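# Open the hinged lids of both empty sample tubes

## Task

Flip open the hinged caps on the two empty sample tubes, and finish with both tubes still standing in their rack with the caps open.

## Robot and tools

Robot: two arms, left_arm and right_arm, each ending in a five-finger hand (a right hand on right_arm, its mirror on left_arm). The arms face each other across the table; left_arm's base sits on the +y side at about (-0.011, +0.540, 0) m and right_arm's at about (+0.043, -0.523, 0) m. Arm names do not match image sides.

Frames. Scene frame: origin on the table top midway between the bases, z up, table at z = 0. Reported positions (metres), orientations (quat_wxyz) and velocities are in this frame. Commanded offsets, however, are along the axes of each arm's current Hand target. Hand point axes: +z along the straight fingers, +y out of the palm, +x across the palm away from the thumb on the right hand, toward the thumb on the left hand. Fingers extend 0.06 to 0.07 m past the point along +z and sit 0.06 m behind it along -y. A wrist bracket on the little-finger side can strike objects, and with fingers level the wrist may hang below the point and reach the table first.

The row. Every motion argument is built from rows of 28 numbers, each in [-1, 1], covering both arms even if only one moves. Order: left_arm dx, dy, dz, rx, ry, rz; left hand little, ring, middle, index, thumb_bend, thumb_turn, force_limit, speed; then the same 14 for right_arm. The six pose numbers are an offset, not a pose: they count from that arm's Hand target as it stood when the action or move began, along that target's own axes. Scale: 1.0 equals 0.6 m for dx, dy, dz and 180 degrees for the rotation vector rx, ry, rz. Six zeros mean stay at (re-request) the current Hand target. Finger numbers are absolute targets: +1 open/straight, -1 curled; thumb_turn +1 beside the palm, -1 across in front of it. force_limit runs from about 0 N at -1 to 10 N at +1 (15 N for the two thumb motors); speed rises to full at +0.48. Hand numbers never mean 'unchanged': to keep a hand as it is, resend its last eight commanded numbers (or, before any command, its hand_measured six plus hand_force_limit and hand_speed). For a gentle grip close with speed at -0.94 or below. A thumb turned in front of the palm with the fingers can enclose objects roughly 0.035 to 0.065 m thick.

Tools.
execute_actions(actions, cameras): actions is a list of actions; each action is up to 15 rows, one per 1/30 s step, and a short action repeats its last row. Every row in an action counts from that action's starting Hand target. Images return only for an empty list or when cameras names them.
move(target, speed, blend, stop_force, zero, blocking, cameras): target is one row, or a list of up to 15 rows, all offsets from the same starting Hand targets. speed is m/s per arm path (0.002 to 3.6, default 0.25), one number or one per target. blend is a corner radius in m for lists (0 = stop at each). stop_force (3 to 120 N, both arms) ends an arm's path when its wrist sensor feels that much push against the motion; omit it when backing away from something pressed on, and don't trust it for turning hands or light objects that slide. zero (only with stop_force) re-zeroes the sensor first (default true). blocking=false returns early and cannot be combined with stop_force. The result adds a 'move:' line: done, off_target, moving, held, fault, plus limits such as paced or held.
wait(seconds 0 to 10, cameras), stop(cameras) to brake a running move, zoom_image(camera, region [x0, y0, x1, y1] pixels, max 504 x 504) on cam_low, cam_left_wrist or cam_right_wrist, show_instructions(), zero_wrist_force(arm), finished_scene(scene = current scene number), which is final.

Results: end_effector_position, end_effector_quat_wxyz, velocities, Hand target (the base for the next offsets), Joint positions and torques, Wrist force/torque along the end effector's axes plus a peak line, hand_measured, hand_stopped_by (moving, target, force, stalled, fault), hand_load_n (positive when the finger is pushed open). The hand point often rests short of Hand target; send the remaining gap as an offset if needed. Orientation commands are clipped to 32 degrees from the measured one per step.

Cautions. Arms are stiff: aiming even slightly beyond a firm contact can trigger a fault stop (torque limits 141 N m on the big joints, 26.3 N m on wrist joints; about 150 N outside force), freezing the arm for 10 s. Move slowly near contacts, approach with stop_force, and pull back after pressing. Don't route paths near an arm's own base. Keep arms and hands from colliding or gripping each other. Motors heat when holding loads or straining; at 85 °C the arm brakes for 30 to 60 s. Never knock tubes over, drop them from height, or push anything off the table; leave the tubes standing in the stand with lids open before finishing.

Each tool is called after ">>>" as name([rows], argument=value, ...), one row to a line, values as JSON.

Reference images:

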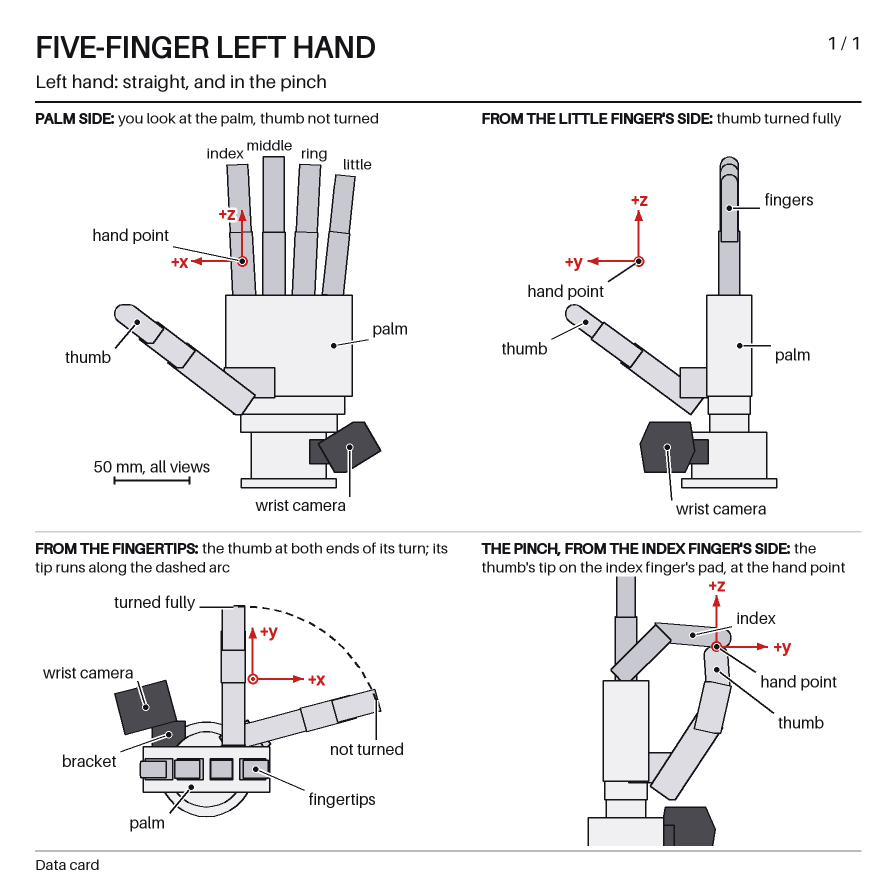

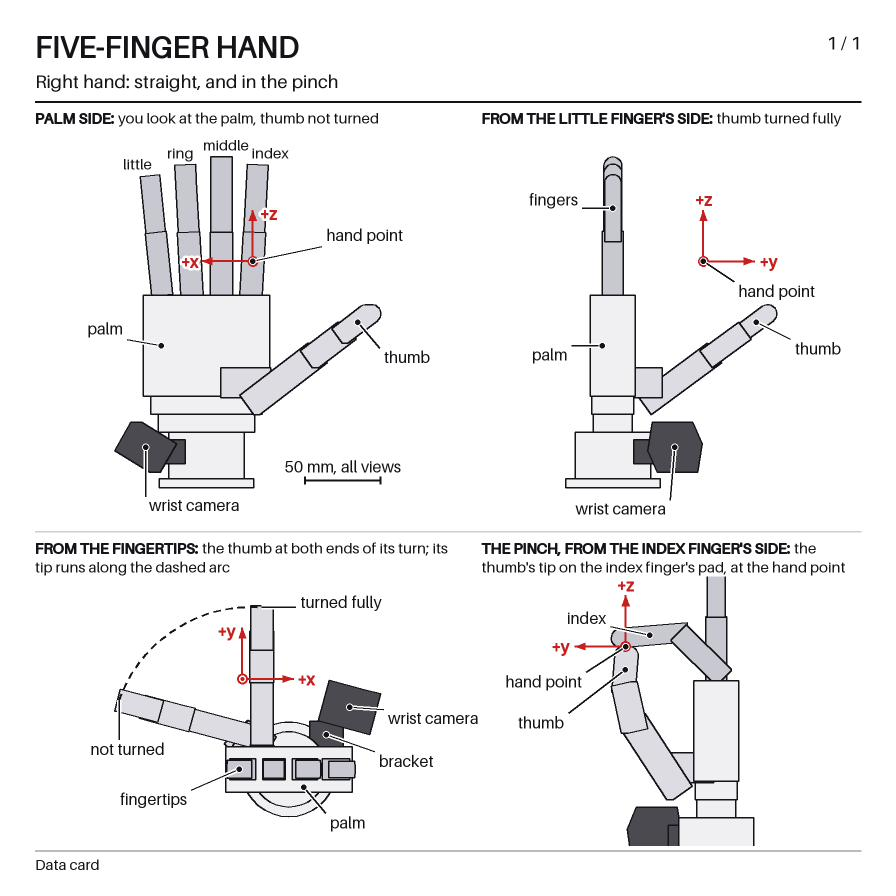

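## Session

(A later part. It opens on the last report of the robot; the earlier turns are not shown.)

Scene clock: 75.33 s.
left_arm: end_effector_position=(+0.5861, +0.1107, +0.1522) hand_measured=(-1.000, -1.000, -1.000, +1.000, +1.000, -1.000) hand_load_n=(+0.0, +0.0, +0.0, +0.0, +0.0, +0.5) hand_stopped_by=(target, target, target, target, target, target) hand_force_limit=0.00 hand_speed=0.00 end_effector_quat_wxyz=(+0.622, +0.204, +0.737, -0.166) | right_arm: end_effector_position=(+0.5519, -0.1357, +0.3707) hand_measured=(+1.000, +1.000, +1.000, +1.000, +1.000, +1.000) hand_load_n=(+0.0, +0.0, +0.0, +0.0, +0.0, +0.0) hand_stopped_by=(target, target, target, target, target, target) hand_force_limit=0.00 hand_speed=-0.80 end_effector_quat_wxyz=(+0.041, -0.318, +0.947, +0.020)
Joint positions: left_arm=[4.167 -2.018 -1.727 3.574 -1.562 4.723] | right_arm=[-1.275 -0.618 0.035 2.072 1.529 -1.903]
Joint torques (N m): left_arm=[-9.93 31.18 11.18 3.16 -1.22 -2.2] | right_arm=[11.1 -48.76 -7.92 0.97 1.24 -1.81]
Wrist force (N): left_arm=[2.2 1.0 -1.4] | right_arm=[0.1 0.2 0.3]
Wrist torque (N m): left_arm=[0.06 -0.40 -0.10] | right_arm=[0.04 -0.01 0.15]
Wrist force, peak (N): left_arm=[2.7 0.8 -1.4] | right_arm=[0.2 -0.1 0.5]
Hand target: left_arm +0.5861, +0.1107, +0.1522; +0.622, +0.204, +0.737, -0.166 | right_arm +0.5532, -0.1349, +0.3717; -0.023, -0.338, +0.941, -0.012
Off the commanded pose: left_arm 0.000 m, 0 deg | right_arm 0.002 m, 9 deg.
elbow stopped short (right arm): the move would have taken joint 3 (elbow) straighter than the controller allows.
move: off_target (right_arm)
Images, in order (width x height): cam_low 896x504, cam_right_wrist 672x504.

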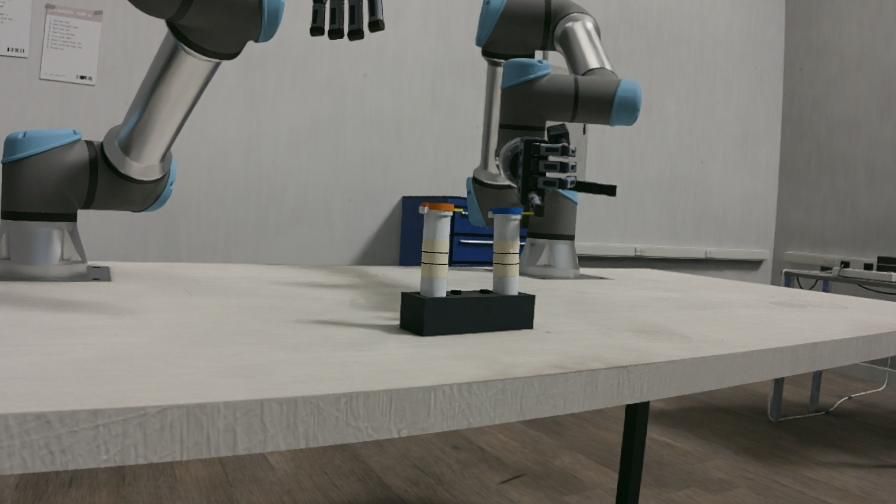

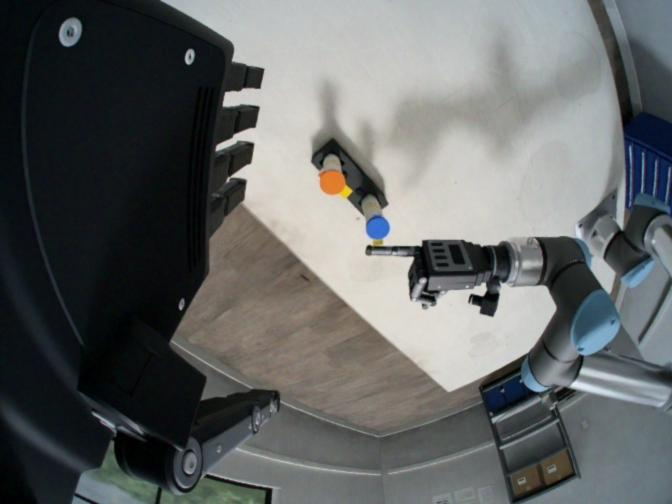

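>>> move([
  [0, 0.02, 0, 0, 0, 0, -1, -1, -1, 1, 1, -1, 0.0, 0.0, 0, 0, 0, 0, 0, 0, 1, 1, 1, 1, 1, 1, 0.0, -0.8],
  [0.046, 0.02, 0.0081, 0, 0, 0, -1, -1, -1, 1, 1, -1, 0.0, 0.0, 0, 0, 0, 0, 0, 0, 1, 1, 1, 1, 1, 1, 0.0, -0.8],
  [0.046, -0.0117, 0.0081, 0, 0, 0, -1, -1, -1, 1, 1, -1, 0.0, 0.0, 0, 0, 0, 0, 0, 0, 1, 1, 1, 1, 1, 1, 0.0, -0.8],
], speed=0.05, stop_force=4, cameras=["cam_low","cam_right_wrist"])

>>> zoom_image(camera="cam_low", region=[470, 170, 570, 310])

>>> zoom_image(camera="cam_right_wrist", region=[350, 190, 430, 270])

Scene clock: 85.83 s.
left_arm: end_effector_position=(+0.5827, +0.1048, +0.1241) hand_measured=(-1.000, -1.000, -1.000, +1.000, +1.000, -1.000) hand_load_n=(+0.0, +0.0, +0.0, +0.0, +0.0, +0.0) hand_stopped_by=(target, target, target, target, target, target) hand_force_limit=0.00 hand_speed=0.00 end_effector_quat_wxyz=(+0.622, +0.204, +0.737, -0.166) | right_arm: end_effector_position=(+0.5519, -0.1357, +0.3707) hand_measured=(+1.000, +1.000, +1.000, +1.000, +1.000, +1.000) hand_load_n=(+0.0, +0.0, +0.0, +0.0, +0.0, +0.0) hand_stopped_by=(target, target, target, target, target, target) hand_force_limit=0.00 hand_speed=-0.80 end_effector_quat_wxyz=(+0.041, -0.318, +0.947, +0.020)
Joint positions: left_arm=[4.153 -2.062 -1.746 3.637 -1.576 4.721] | right_arm=[-1.275 -0.618 0.035 2.072 1.529 -1.903]
Joint torques (N m): left_arm=[9.36 46.59 10.37 3.22 1.25 2.16] | right_arm=[10.23 -50.74 -7.83 0.89 1.21 -1.63]
Wrist force (N): left_arm=[2.1 0.8 -1.3] | right_arm=[0.0 0.0 0.3]
Wrist torque (N m): left_arm=[0.01 -0.38 -0.12] | right_arm=[0.01 0.00 0.13]
Wrist force, peak (N): left_arm=[2.7 1.8 -1.5] | right_arm=[0.0 0.3 0.4]
Hand target: left_arm +0.5827, +0.1048, +0.1241; +0.622, +0.204, +0.737, -0.166 | right_arm +0.5532, -0.1349, +0.3717; -0.023, -0.338, +0.941, -0.012
Off the commanded pose: left_arm 0.000 m, 0 deg | right_arm 0.002 m, 9 deg.
elbow stopped short (right arm): the move would have taken joint 3 (elbow) straighter than the controller allows.
move: off_target (right_arm)
Images, in order (width x height): cam_low 896x504, cam_right_wrist 672x504.

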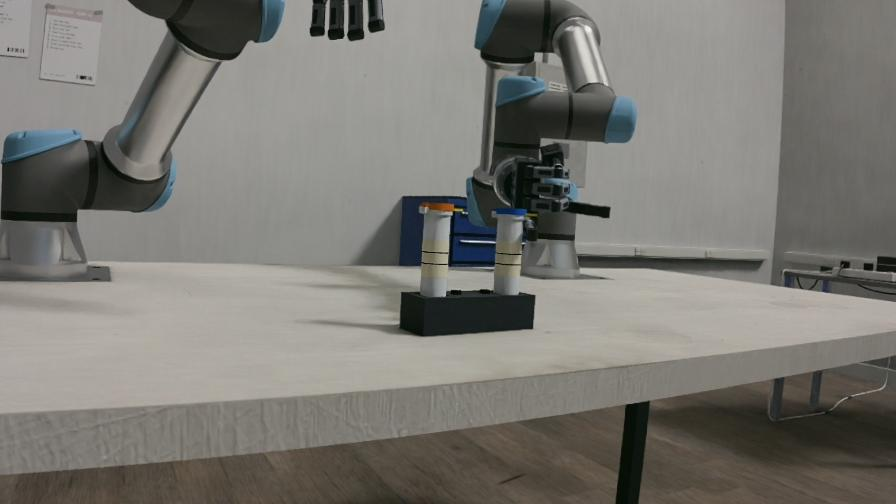

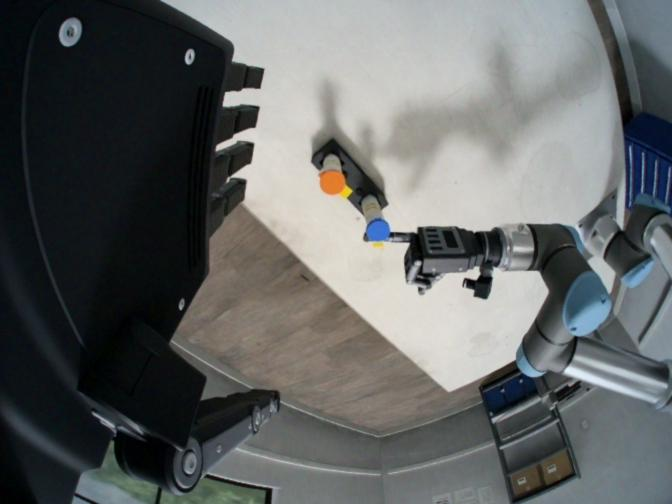

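Scaled by 3.600.

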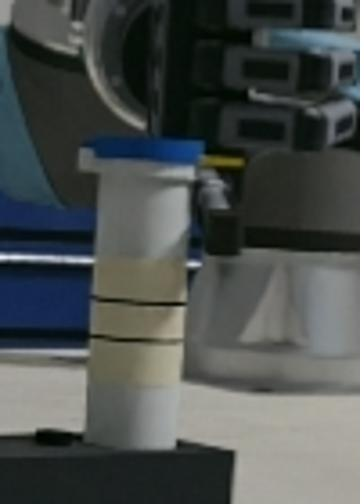

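Scaled by 6.300 from the camera's 672x504 image, which has a finer 960x720 frame.

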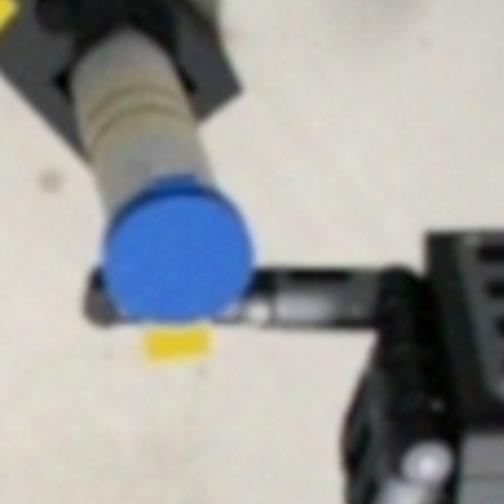

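>>> move([
  [-0.0197, 0, -0.0035, 0, 0, 0, -1, -1, -1, 1, 1, -1, 0.0, 0.0, 0, 0, 0, 0, 0, 0, 1, 1, 1, 1, 1, 1, 0.0, -0.8],
  [-0.0361, -0.0033, -0.0064, 0, 0, 0, -1, -1, -1, 1, 1, -1, 0.0, 0.0, 0, 0, 0, 0, 0, 0, 1, 1, 1, 1, 1, 1, 0.0, -0.8],
  [-0.0525, -0.0083, -0.0093, 0, 0, 0, -1, -1, -1, 1, 1, -1, 0.0, 0.0, 0, 0, 0, 0, 0, 0, 1, 1, 1, 1, 1, 1, 0.0, -0.8],
], speed=0.04, stop_force=6, cameras=["cam_low","cam_right_wrist"])

>>> zoom_image(camera="cam_low", region=[470, 170, 570, 310])

>>> zoom_image(camera="cam_right_wrist", region=[350, 190, 430, 270])

Scene clock: 91.00 s.
left_arm: end_effector_position=(+0.5799, +0.1003, +0.1560) hand_measured=(-1.000, -1.000, -1.000, +1.000, +1.000, -1.000) hand_load_n=(+0.5, +0.0, +0.0, -0.5, +0.0, +0.0) hand_stopped_by=(target, target, target, target, target, target) hand_force_limit=0.00 hand_speed=0.00 end_effector_quat_wxyz=(+0.622, +0.204, +0.737, -0.166) | right_arm: end_effector_position=(+0.5519, -0.1357, +0.3707) hand_measured=(+1.000, +1.000, +1.000, +1.000, +1.000, +1.000) hand_load_n=(+0.0, -0.5, +0.0, -0.5, +0.0, +0.0) hand_stopped_by=(target, target, target, target, target, target) hand_force_limit=0.00 hand_speed=-0.80 end_effector_quat_wxyz=(+0.041, -0.318, +0.947, +0.020)
Joint positions: left_arm=[4.143 -2.02 -1.713 3.562 -1.586 4.719] | right_arm=[-1.275 -0.618 0.035 2.072 1.529 -1.903]
Joint torques (N m): left_arm=[11.37 31.67 9.95 3.2 1.47 0.57] | right_arm=[11.35 -53.37 -7.62 1.26 1.02 -1.75]
Wrist force (N): left_arm=[2.3 1.2 -1.5] | right_arm=[0.0 0.0 0.3]
Wrist torque (N m): left_arm=[0.07 -0.43 -0.09] | right_arm=[0.01 0.00 0.13]
Wrist force, peak (N): left_arm=[3.3 0.8 -1.0] | right_arm=[0.0 0.2 0.5]
Hand target: left_arm +0.5799, +0.1003, +0.1560; +0.622, +0.204, +0.737, -0.166 | right_arm +0.5532, -0.1349, +0.3717; -0.023, -0.338, +0.941, -0.012
Off the commanded pose: left_arm 0.000 m, 0 deg | right_arm 0.002 m, 9 deg.
elbow stopped short (right arm): the move would have taken joint 3 (elbow) straighter than the controller allows.
move: off_target (right_arm)
Images, in order (width x height): cam_low 896x504, cam_right_wrist 672x504.

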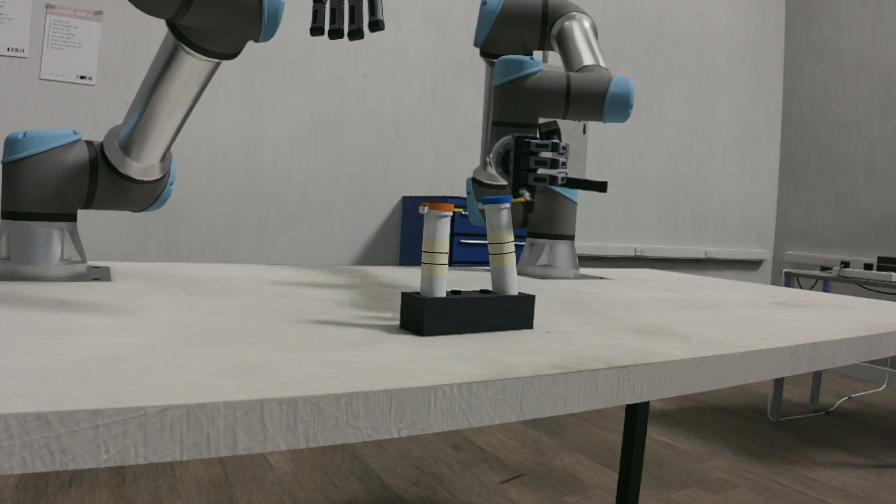

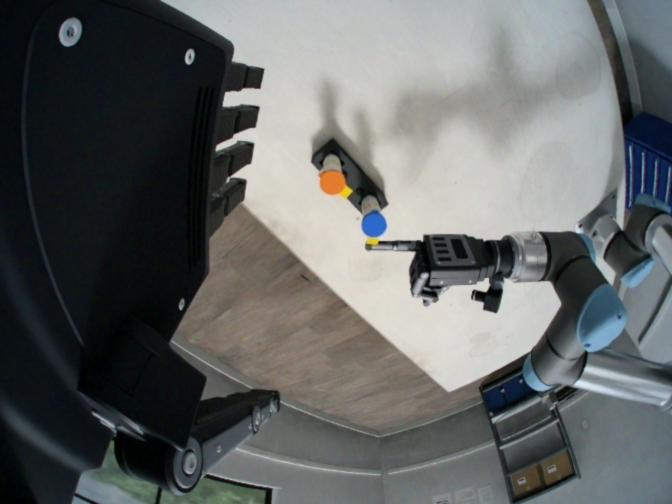

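Scaled by 3.600.

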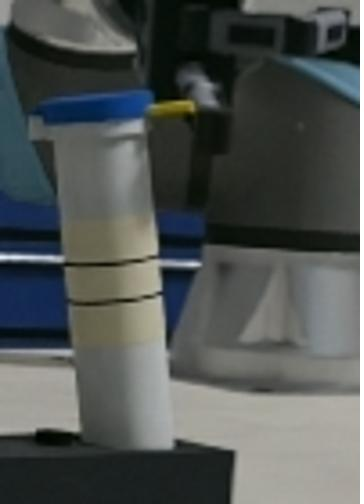

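Scaled by 6.300 from the camera's 672x504 image, which has a finer 960x720 frame.

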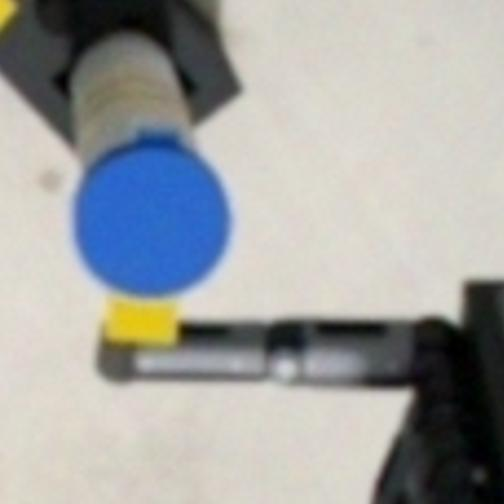

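>>> move([
  [0.0525, 0.0083, 0.0093, 0, 0, 0, -1, -1, -1, 1, 1, -1, 0.0, 0.0, 0, 0, 0, 0, 0, 0, 1, 1, 1, 1, 1, 1, 0.0, -0.8],
  [0.0525, 0.06, 0.0093, 0, 0, 0, -1, -1, -1, 1, 1, -1, 0.0, 0.0, 0, 0, 0, 0, 0, 0, 1, 1, 1, 1, 1, 1, 0.0, -0.8],
], speed=0.06, cameras=["cam_low","cam_right_wrist"])

>>> zoom_image(camera="cam_right_wrist", region=[300, 140, 400, 260])

>>> zoom_image(camera="cam_low", region=[400, 180, 560, 340])

Scene clock: 104.40 s.
left_arm: end_effector_position=(+0.5984, +0.1317, +0.1244) hand_measured=(-1.000, -1.000, -1.000, +1.000, +1.000, -1.000) hand_load_n=(+0.0, +0.0, +0.0, +0.0, +0.0, +0.5) hand_stopped_by=(target, target, target, target, target, target) hand_force_limit=0.00 hand_speed=0.00 end_effector_quat_wxyz=(+0.622, +0.204, +0.737, -0.166) end_effector_velocity=(-0.001, -0.001, +0.001) end_effector_angular_velocity=(+0.001, -0.002, +0.001) | right_arm: end_effector_position=(+0.5519, -0.1357, +0.3707) hand_measured=(+1.000, +1.000, +1.000, +1.000, +1.000, +1.000) hand_load_n=(+0.0, +0.0, +0.0, +0.0, +0.0, +0.0) hand_stopped_by=(target, target, target, target, target, target) hand_force_limit=0.00 hand_speed=-0.80 end_effector_quat_wxyz=(+0.041, -0.318, +0.947, +0.020)
Joint positions: left_arm=[4.217 -2.047 -1.77 3.645 -1.513 4.732] | right_arm=[-1.275 -0.618 0.035 2.072 1.529 -1.903]
Joint velocities: left_arm=[-0.003 0.001 0 0 -0.005 0.001] | right_arm=[within noise]
Joint torques (N m): left_arm=[-7.26 32.27 26.55 1.61 -1.95 -0.23] | right_arm=[12.11 -55.25 -7.5 1.24 1 -1.77]
Wrist force (N): left_arm=[1.9 1.2 -1.4] | right_arm=[-0.1 0.1 0.3]
Wrist torque (N m): left_arm=[0.07 -0.34 -0.24] | right_arm=[0.03 0.02 0.13]
Wrist force, peak (N): left_arm=[2.9 1.1 -1.3] | right_arm=[0.0 0.2 0.6]
Hand target: left_arm +0.5984, +0.1316, +0.1244; +0.622, +0.204, +0.737, -0.166 | right_arm +0.5532, -0.1349, +0.3717; -0.023, -0.338, +0.941, -0.012
Off the commanded pose: left_arm 0.000 m, 0 deg | right_arm 0.002 m, 9 deg.
elbow stopped short (right arm): the move would have taken joint 3 (elbow) straighter than the controller allows.
move: off_target (right_arm)
Images, in order (width x height): cam_low 896x504, cam_right_wrist 672x504.

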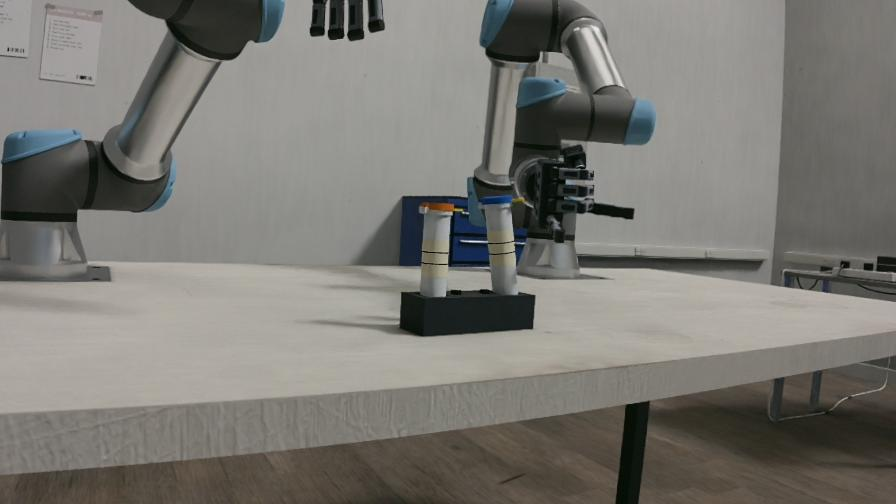

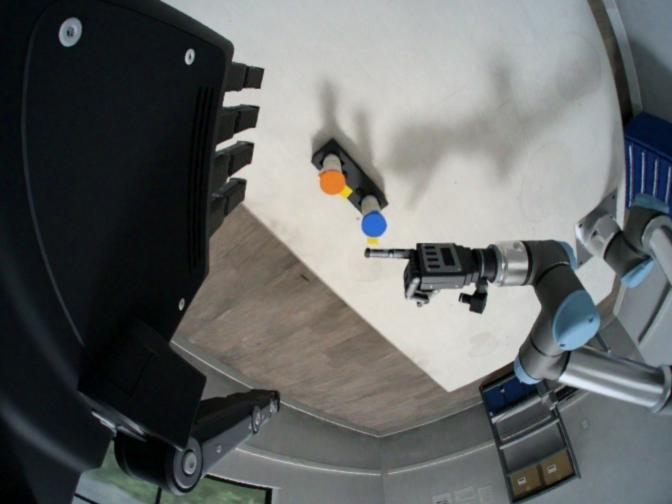

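Scaled by 4.200 from the camera's 672x504 image, which has a finer 960x720 frame.

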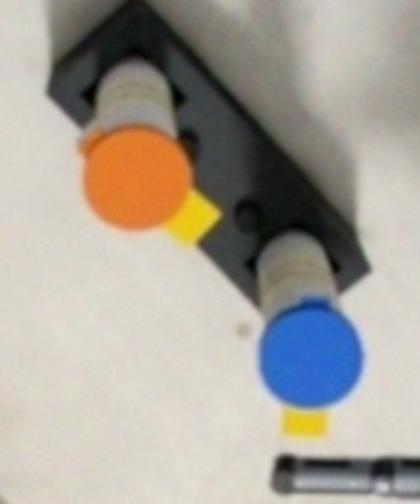

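Scaled by 3.150.

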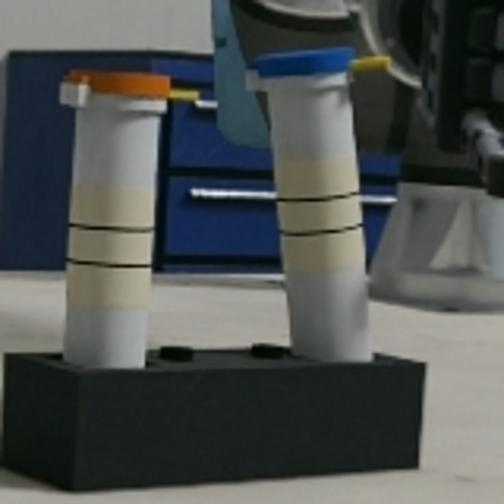

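>>> move([
  [0,0.05,0,0,0,0, -1, -1, -1, 1, 1, -1, 0.0, 0.0, 0.2123, 0.0017, 0.2140, 0.1266, -0.4174, -0.1167, -1, -1, 1, 1, 1, -1, 0.0, 0.0],
  [0,0.05,0,0,0,0, -1, -1, -1, 1, 1, -1, 0.0, 0.0, 0.0688, 0.024, 0.439, 0.1266, -0.4174, -0.1167, -1, -1, 1, 1, 1, -1, 0.0, 0.0],
], speed=0.3, cameras=["all"])

Scene clock: 136.23 s.
left_arm: end_effector_position=(+0.6136, +0.1574, +0.1247) hand_measured=(-1.000, -1.000, -1.000, +1.000, +1.000, -1.000) hand_load_n=(+0.0, +0.0, +0.0, +0.0, +0.0, +0.0) hand_stopped_by=(target, target, target, target, target, target) hand_force_limit=0.00 hand_speed=0.00 end_effector_quat_wxyz=(+0.622, +0.204, +0.737, -0.166) | right_arm: end_effector_position=(+0.5029, -0.1604, +0.1108) hand_measured=(-1.000, -1.000, +1.000, +1.000, +1.000, -1.000) hand_load_n=(+0.0, +0.0, +0.0, +0.0, +0.0, +0.0) hand_stopped_by=(target, target, target, target, target, target) hand_force_limit=0.00 hand_speed=0.00 end_effector_quat_wxyz=(+0.608, -0.427, +0.669, +0.026)
Joint positions: left_arm=[4.279 -2.037 -1.786 3.65 -1.452 4.742] | right_arm=[-1.474 -1.338 2.216 -0.582 1.093 -2.235]
Joint torques (N m): left_arm=[-10.13 35.64 23.41 2.34 -1.58 -1.15] | right_arm=[-3.98 -13.91 -5.83 -2.81 -0.9 -1.77]
Wrist force (N): left_arm=[2.0 1.2 -1.6] | right_arm=[-0.9 0.4 -0.1]
Wrist torque (N m): left_arm=[0.09 -0.36 -0.22] | right_arm=[0.19 0.03 0.21]
Wrist force, peak (N): left_arm=[2.2 1.2 -1.9] | right_arm=[-2.2 -1.1 -1.0]
Hand target: left_arm +0.6136, +0.1574, +0.1247; +0.622, +0.204, +0.737, -0.166 | right_arm +0.5029, -0.1604, +0.1107; +0.608, -0.427, +0.669, +0.026
Off the commanded pose: left_arm 0.000 m, 0 deg | right_arm 0.000 m, 0 deg.
move: done

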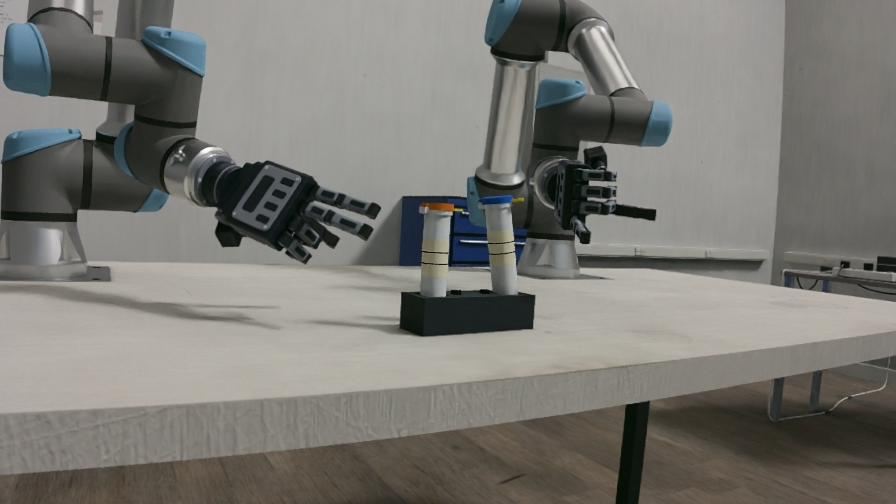

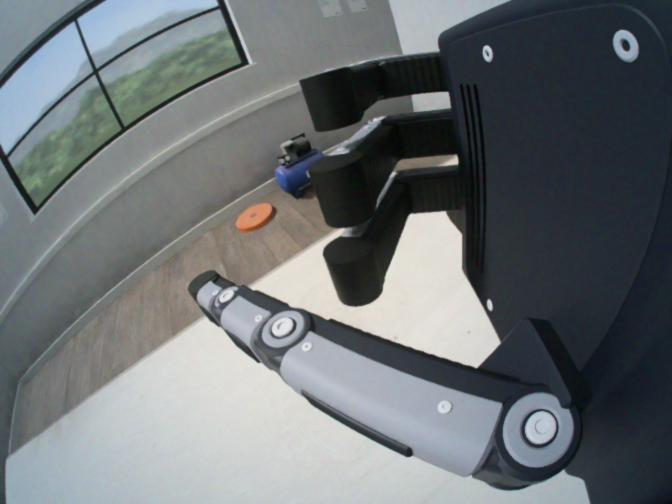

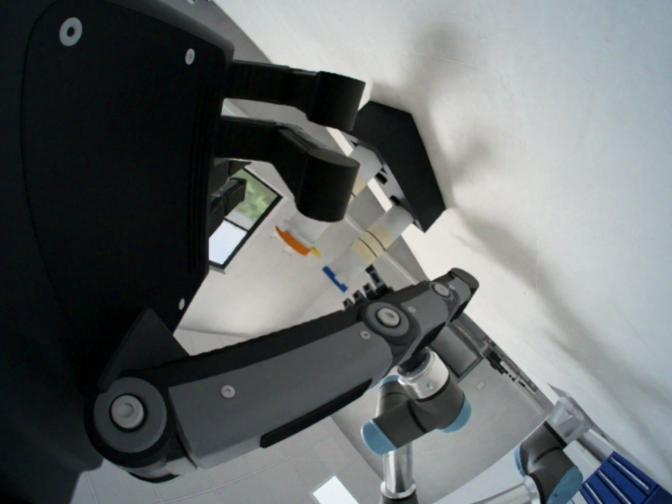

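>>> zoom_image(camera="cam_right_wrist", region=[240, 90, 460, 310])

>>> zoom_image(camera="cam_low", region=[200, 140, 560, 340])

Scaled by 2.291 from the camera's 672x504 image, which has a finer 960x720 frame.

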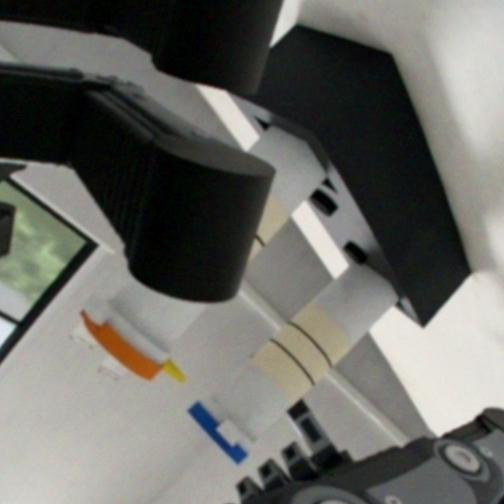

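Scaled by 1.400.

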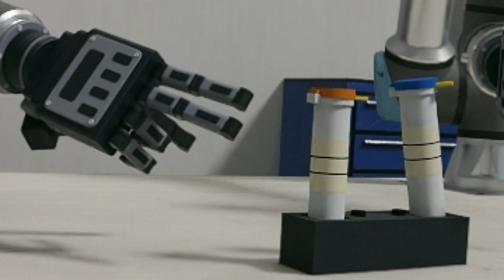

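>>> move(target=[0,0,0,0,0,0, -1, -1, -1, 1, 1, -1, 0.0, 0.0, 0,0,0.1667,0,0,0, -1, -1, 1, 1, 1, -1, 0.0, 0.0], speed=0.1, cameras=["all"])

>>> zoom_image(camera="cam_right_wrist", region=[180, 90, 500, 410])

>>> zoom_image(camera="cam_low", region=[300, 160, 560, 340])

Scene clock: 140.20 s.
left_arm: end_effector_position=(+0.6136, +0.1574, +0.1247) hand_measured=(-1.000, -1.000, -1.000, +1.000, +1.000, -1.000) hand_load_n=(+0.0, +0.0, +0.0, +0.0, +0.0, +0.5) hand_stopped_by=(target, target, target, target, target, target) hand_force_limit=0.00 hand_speed=0.00 end_effector_quat_wxyz=(+0.622, +0.204, +0.737, -0.166) | right_arm: end_effector_position=(+0.5819, -0.1049, +0.0848) hand_measured=(-1.000, -1.000, +1.000, +1.000, +1.000, -1.000) hand_load_n=(+0.0, +0.0, +0.0, +0.0, +0.0, +0.0) hand_stopped_by=(target, target, target, target, target, target) hand_force_limit=0.00 hand_speed=0.00 end_effector_quat_wxyz=(+0.608, -0.427, +0.669, +0.027)
Joint positions: left_arm=[4.279 -2.037 -1.786 3.65 -1.452 4.742] | right_arm=[-1.363 -1.108 1.955 -0.566 1.2 -2.2]
Joint torques (N m): left_arm=[-10.77 32.51 23.5 -0.05 -1.51 -1.9] | right_arm=[-9.16 -39.33 -13.79 -3.58 -2.02 -1.63]
Wrist force (N): left_arm=[1.8 1.1 -1.6] | right_arm=[-1.0 0.1 0.3]
Wrist torque (N m): left_arm=[0.07 -0.34 -0.24] | right_arm=[0.13 0.05 0.12]
Wrist force, peak (N): left_arm=[2.2 1.2 -1.8] | right_arm=[-1.0 0.0 1.3]
Hand target: left_arm +0.6136, +0.1574, +0.1247; +0.622, +0.204, +0.737, -0.166 | right_arm +0.5820, -0.1049, +0.0849; +0.608, -0.427, +0.669, +0.026
Off the commanded pose: left_arm 0.000 m, 0 deg | right_arm 0.000 m, 0 deg.
move: done

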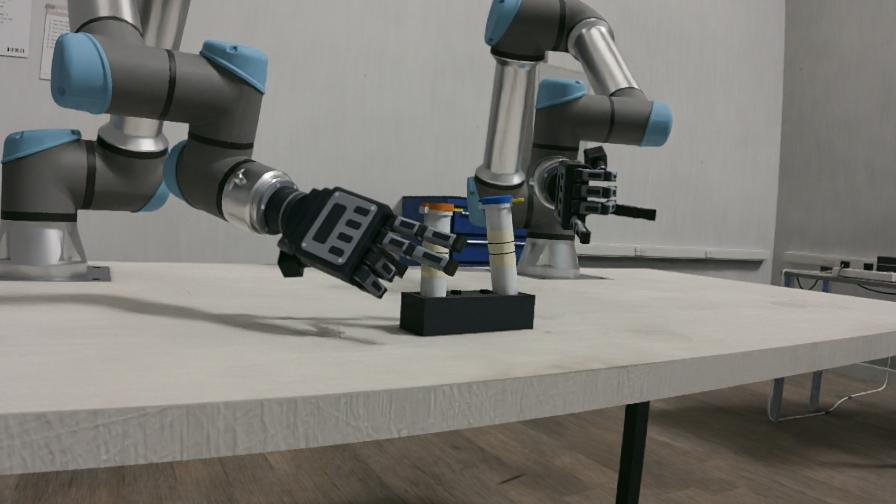

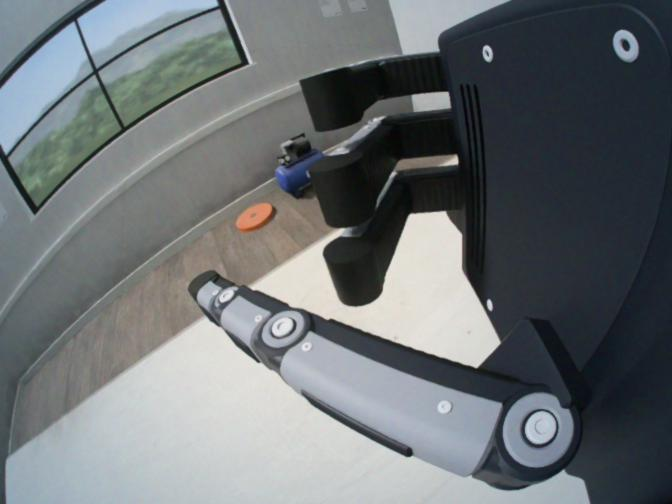

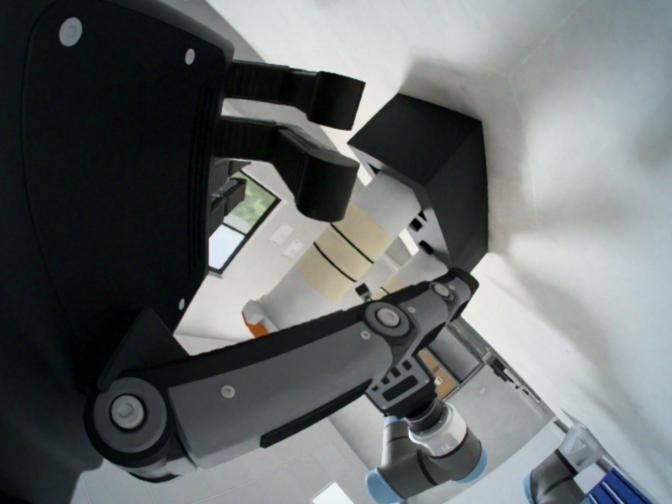

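Scaled by 1.575 from the camera's 672x504 image, which has a finer 960x720 frame.

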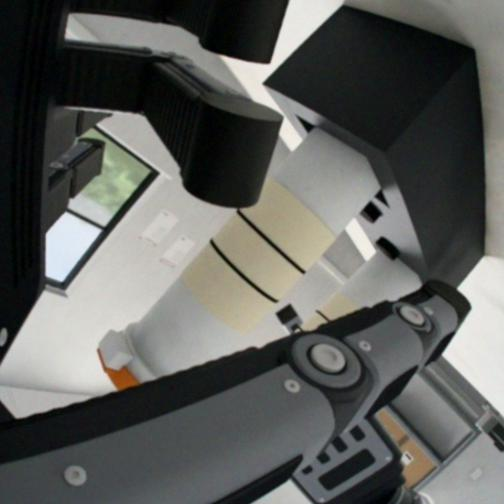

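Scaled by 1.938.

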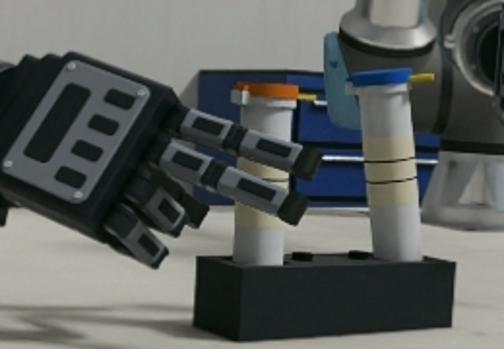

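>>> move(target=[0,0,0,0,0,0, -1, -1, -1, 1, 1, -1, 0.0, 0.0, 0,0,0,0,0,0, -1, -1, 0.25, 0.25, 0.5, -1, -0.6, -0.5], cameras=[])

>>> move(target=[0,0,0,0,0,0, -1, -1, -1, 1, 1, -1, 0.0, 0.0, 0,0,0,0,0,0, -1, -1, -0.6, -0.6, -0.6, -1, -0.4, -0.9], cameras=["all"])

>>> zoom_image(camera="cam_right_wrist", region=[180, 90, 500, 410])

>>> zoom_image(camera="cam_low", region=[300, 160, 560, 340])

Scene clock: 142.77 s.
left_arm: end_effector_position=(+0.6136, +0.1574, +0.1247) hand_measured=(-1.000, -1.000, -1.000, +1.000, +1.000, -1.000) hand_load_n=(+0.0, +0.0, +0.0, +0.0, +0.0, +0.0) hand_stopped_by=(target, target, target, target, target, target) hand_force_limit=0.00 hand_speed=0.00 end_effector_quat_wxyz=(+0.622, +0.204, +0.737, -0.166) | right_arm: end_effector_position=(+0.5820, -0.1049, +0.0849) hand_measured=(-1.000, -1.000, +0.250, +0.250, +0.500, -1.000) hand_load_n=(+0.0, +0.0, +0.0, +0.0, +0.0, +0.0) hand_stopped_by=(target, target, target, target, target, target) hand_force_limit=-0.60 hand_speed=-0.50 end_effector_quat_wxyz=(+0.608, -0.427, +0.669, +0.026)
Joint positions: left_arm=[4.279 -2.037 -1.786 3.65 -1.452 4.742] | right_arm=[-1.363 -1.108 1.955 -0.566 1.2 -2.2]
Joint torques (N m): left_arm=[-9.25 33.27 24.74 -0.34 -1.42 -1.79] | right_arm=[-8.77 -45.52 -18.85 -2.63 -1.15 -1.68]
Wrist force (N): left_arm=[2.0 1.2 -1.7] | right_arm=[-0.9 0.2 0.3]
Wrist torque (N m): left_arm=[0.11 -0.37 -0.23] | right_arm=[0.13 0.04 0.13]
Wrist force, peak (N): left_arm=[2.2 1.0 -1.8] | right_arm=[-1.2 0.0 0.3]
Hand target: left_arm +0.6136, +0.1574, +0.1247; +0.622, +0.204, +0.737, -0.166 | right_arm +0.5820, -0.1049, +0.0849; +0.608, -0.427, +0.669, +0.026
Off the commanded pose: left_arm 0.000 m, 0 deg | right_arm 0.000 m, 0 deg.
move: done
No camera images: "cameras" was empty.

Scene clock: 147.77 s.
left_arm: end_effector_position=(+0.6136, +0.1574, +0.1247) hand_measured=(-1.000, -1.000, -1.000, +1.000, +1.000, -1.000) hand_load_n=(+0.0, +0.0, +0.0, +0.0, +0.0, +0.5) hand_stopped_by=(target, target, target, target, target, target) hand_force_limit=0.00 hand_speed=0.00 end_effector_quat_wxyz=(+0.622, +0.204, +0.737, -0.166) | right_arm: end_effector_position=(+0.5820, -0.1049, +0.0849) hand_measured=(-1.000, -1.000, -0.010, -0.028, -0.206, -1.000) hand_load_n=(+0.0, +0.0, +1.0, +5.0, +0.0, +0.0) hand_stopped_by=(target, target, force, force, moving, target) hand_force_limit=-0.40 hand_speed=-0.90 end_effector_quat_wxyz=(+0.608, -0.427, +0.669, +0.026)
Joint positions: left_arm=[4.279 -2.037 -1.786 3.65 -1.452 4.742] | right_arm=[-1.363 -1.108 1.955 -0.566 1.2 -2.2]
Joint torques (N m): left_arm=[-11.53 33.41 23.44 -0.19 -1.55 -1.61] | right_arm=[2.95 -37.45 -5.26 1.81 0.52 -1.48]
Wrist force (N): left_arm=[2.2 1.0 -1.5] | right_arm=[-1.1 -3.2 3.4]
Wrist torque (N m): left_arm=[0.06 -0.40 -0.21] | right_arm=[0.11 0.08 0.10]
Wrist force, peak (N): left_arm=[2.3 1.1 -1.9] | right_arm=[-1.2 -3.5 3.5]
Hand target: left_arm +0.6136, +0.1574, +0.1247; +0.622, +0.204, +0.737, -0.166 | right_arm +0.5820, -0.1049, +0.0849; +0.608, -0.427, +0.669, +0.026
Off the commanded pose: left_arm 0.000 m, 0 deg | right_arm 0.000 m, 0 deg.
move: moving (right_arm; no rest 5 s after the path's end)

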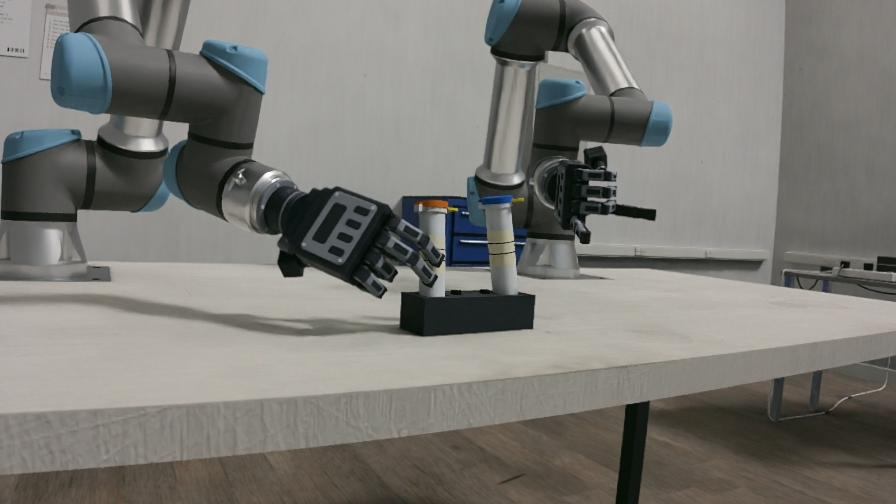

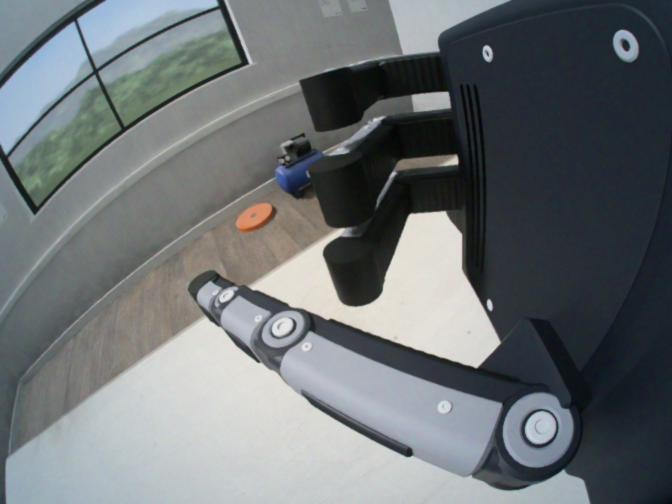

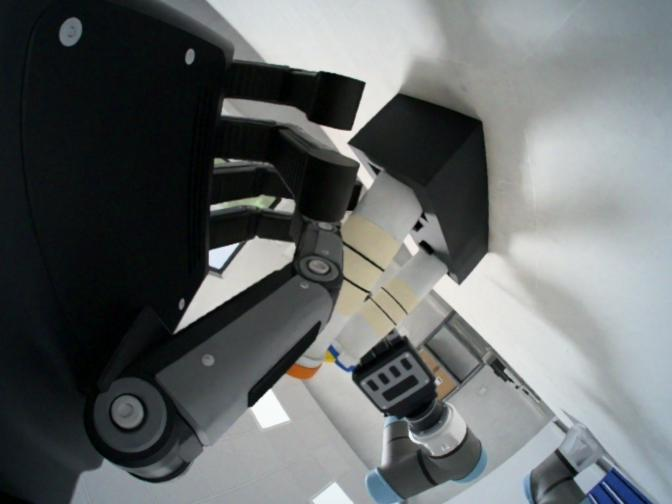

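Scaled by 1.575 from the camera's 672x504 image, which has a finer 960x720 frame.

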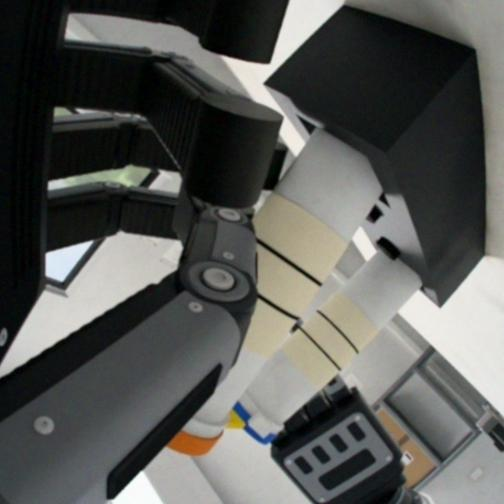

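Scaled by 1.938.

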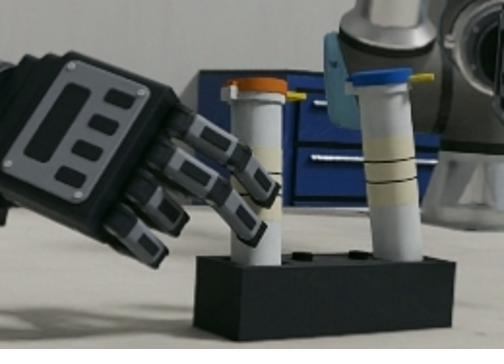

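>>> move([
  [0,0,0,0,0,0, -1, -1, -1, 1, 1, -1, 0.0, 0.0, 0,0,0,0,0,0, -1, -1, 1, 1, 0.6, -1, -0.4, -0.3],
  [0,0,0,0,0,0, -1, -1, -1, 1, 1, -1, 0.0, 0.0, -0.0052,0.0315,0.003,0,0,0, -1, -1, 1, 1, 0.6, -1, -0.4, -0.3],
], speed=0.06, cameras=["cam_low","cam_right_wrist"])

>>> zoom_image(camera="cam_right_wrist", region=[180, 90, 500, 410])

>>> zoom_image(camera="cam_low", region=[300, 160, 560, 340])

Scene clock: 156.70 s.
left_arm: end_effector_position=(+0.6136, +0.1574, +0.1247) hand_measured=(-1.000, -1.000, -1.000, +1.000, +1.000, -1.000) hand_load_n=(+0.0, +0.0, +0.0, +0.0, -0.5, +0.5) hand_stopped_by=(target, target, target, target, target, target) hand_force_limit=0.00 hand_speed=0.00 end_effector_quat_wxyz=(+0.622, +0.204, +0.737, -0.166) | right_arm: end_effector_position=(+0.5716, -0.0901, +0.0777) hand_measured=(-1.000, -1.000, +1.000, +1.000, +0.600, -1.000) hand_load_n=(+0.0, +0.0, -0.5, +0.0, +0.0, +0.0) hand_stopped_by=(target, target, target, target, target, target) hand_force_limit=-0.40 hand_speed=-0.30 end_effector_quat_wxyz=(+0.608, -0.427, +0.669, +0.026) end_effector_velocity=(+0.000, -0.002, -0.001) end_effector_angular_velocity=(+0.001, +0.003, +0.000)
Joint positions: left_arm=[4.279 -2.037 -1.786 3.65 -1.452 4.742] | right_arm=[-1.323 -1.097 1.963 -0.589 1.238 -2.188]
Joint velocities: left_arm=[within noise] | right_arm=[-0.004 0 0 0.002 -0.005 0]
Joint torques (N m): left_arm=[-11.29 34.57 25.16 -0.26 -1.54 -1.49] | right_arm=[-9.5 -41.38 -15.81 1.12 -1.95 -0.55]
Wrist force (N): left_arm=[2.1 1.2 -1.8] | right_arm=[-1.0 -0.2 0.2]
Wrist torque (N m): left_arm=[0.09 -0.39 -0.22] | right_arm=[0.09 0.04 0.07]
Wrist force, peak (N): left_arm=[2.2 1.2 -1.8] | right_arm=[-1.1 -3.5 3.6]
Hand target: left_arm +0.6136, +0.1574, +0.1247; +0.622, +0.204, +0.737, -0.166 | right_arm +0.5717, -0.0902, +0.0779; +0.608, -0.427, +0.669, +0.026
Off the commanded pose: left_arm 0.000 m, 0 deg | right_arm 0.000 m, 0 deg.
move: done
Images, in order (width x height): cam_low 896x504, cam_right_wrist 672x504.

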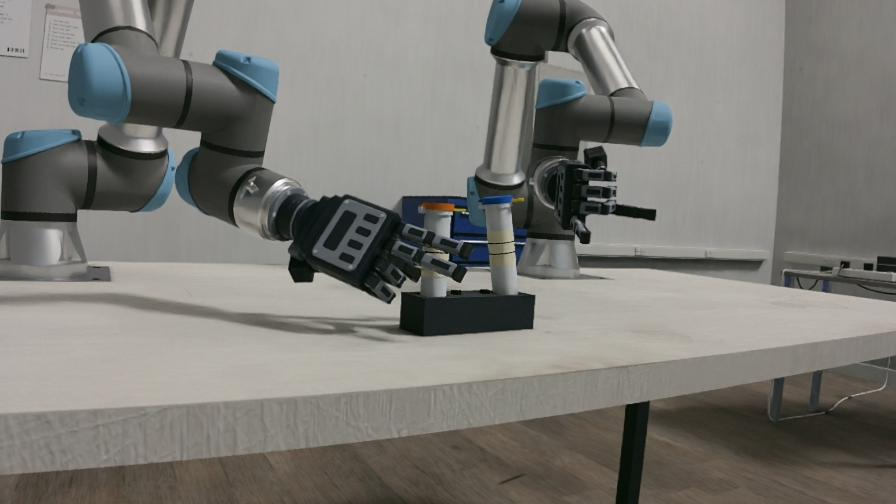

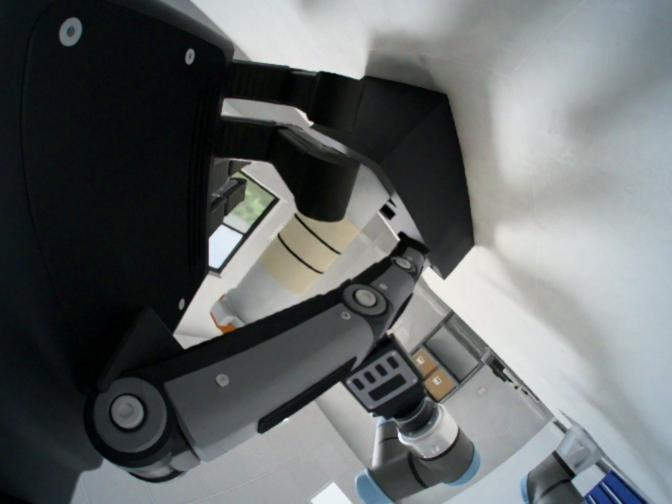

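Scaled by 1.575 from the camera's 672x504 image, which has a finer 960x720 frame.

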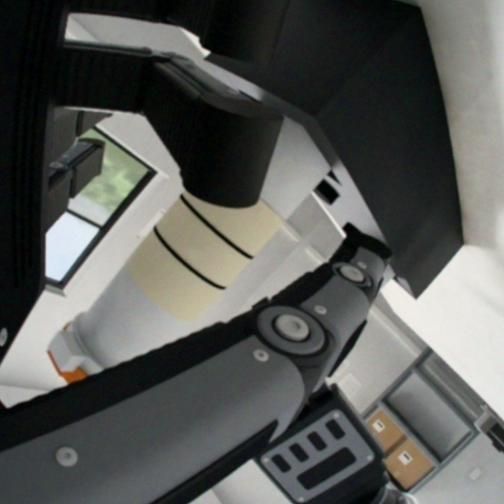

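Scaled by 1.938.

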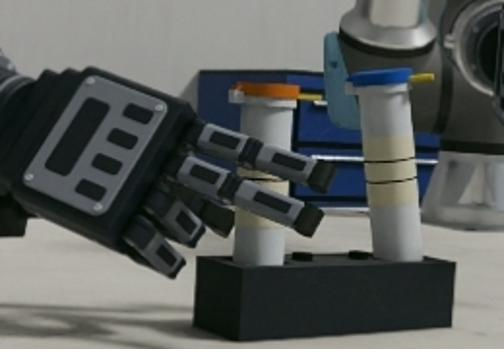

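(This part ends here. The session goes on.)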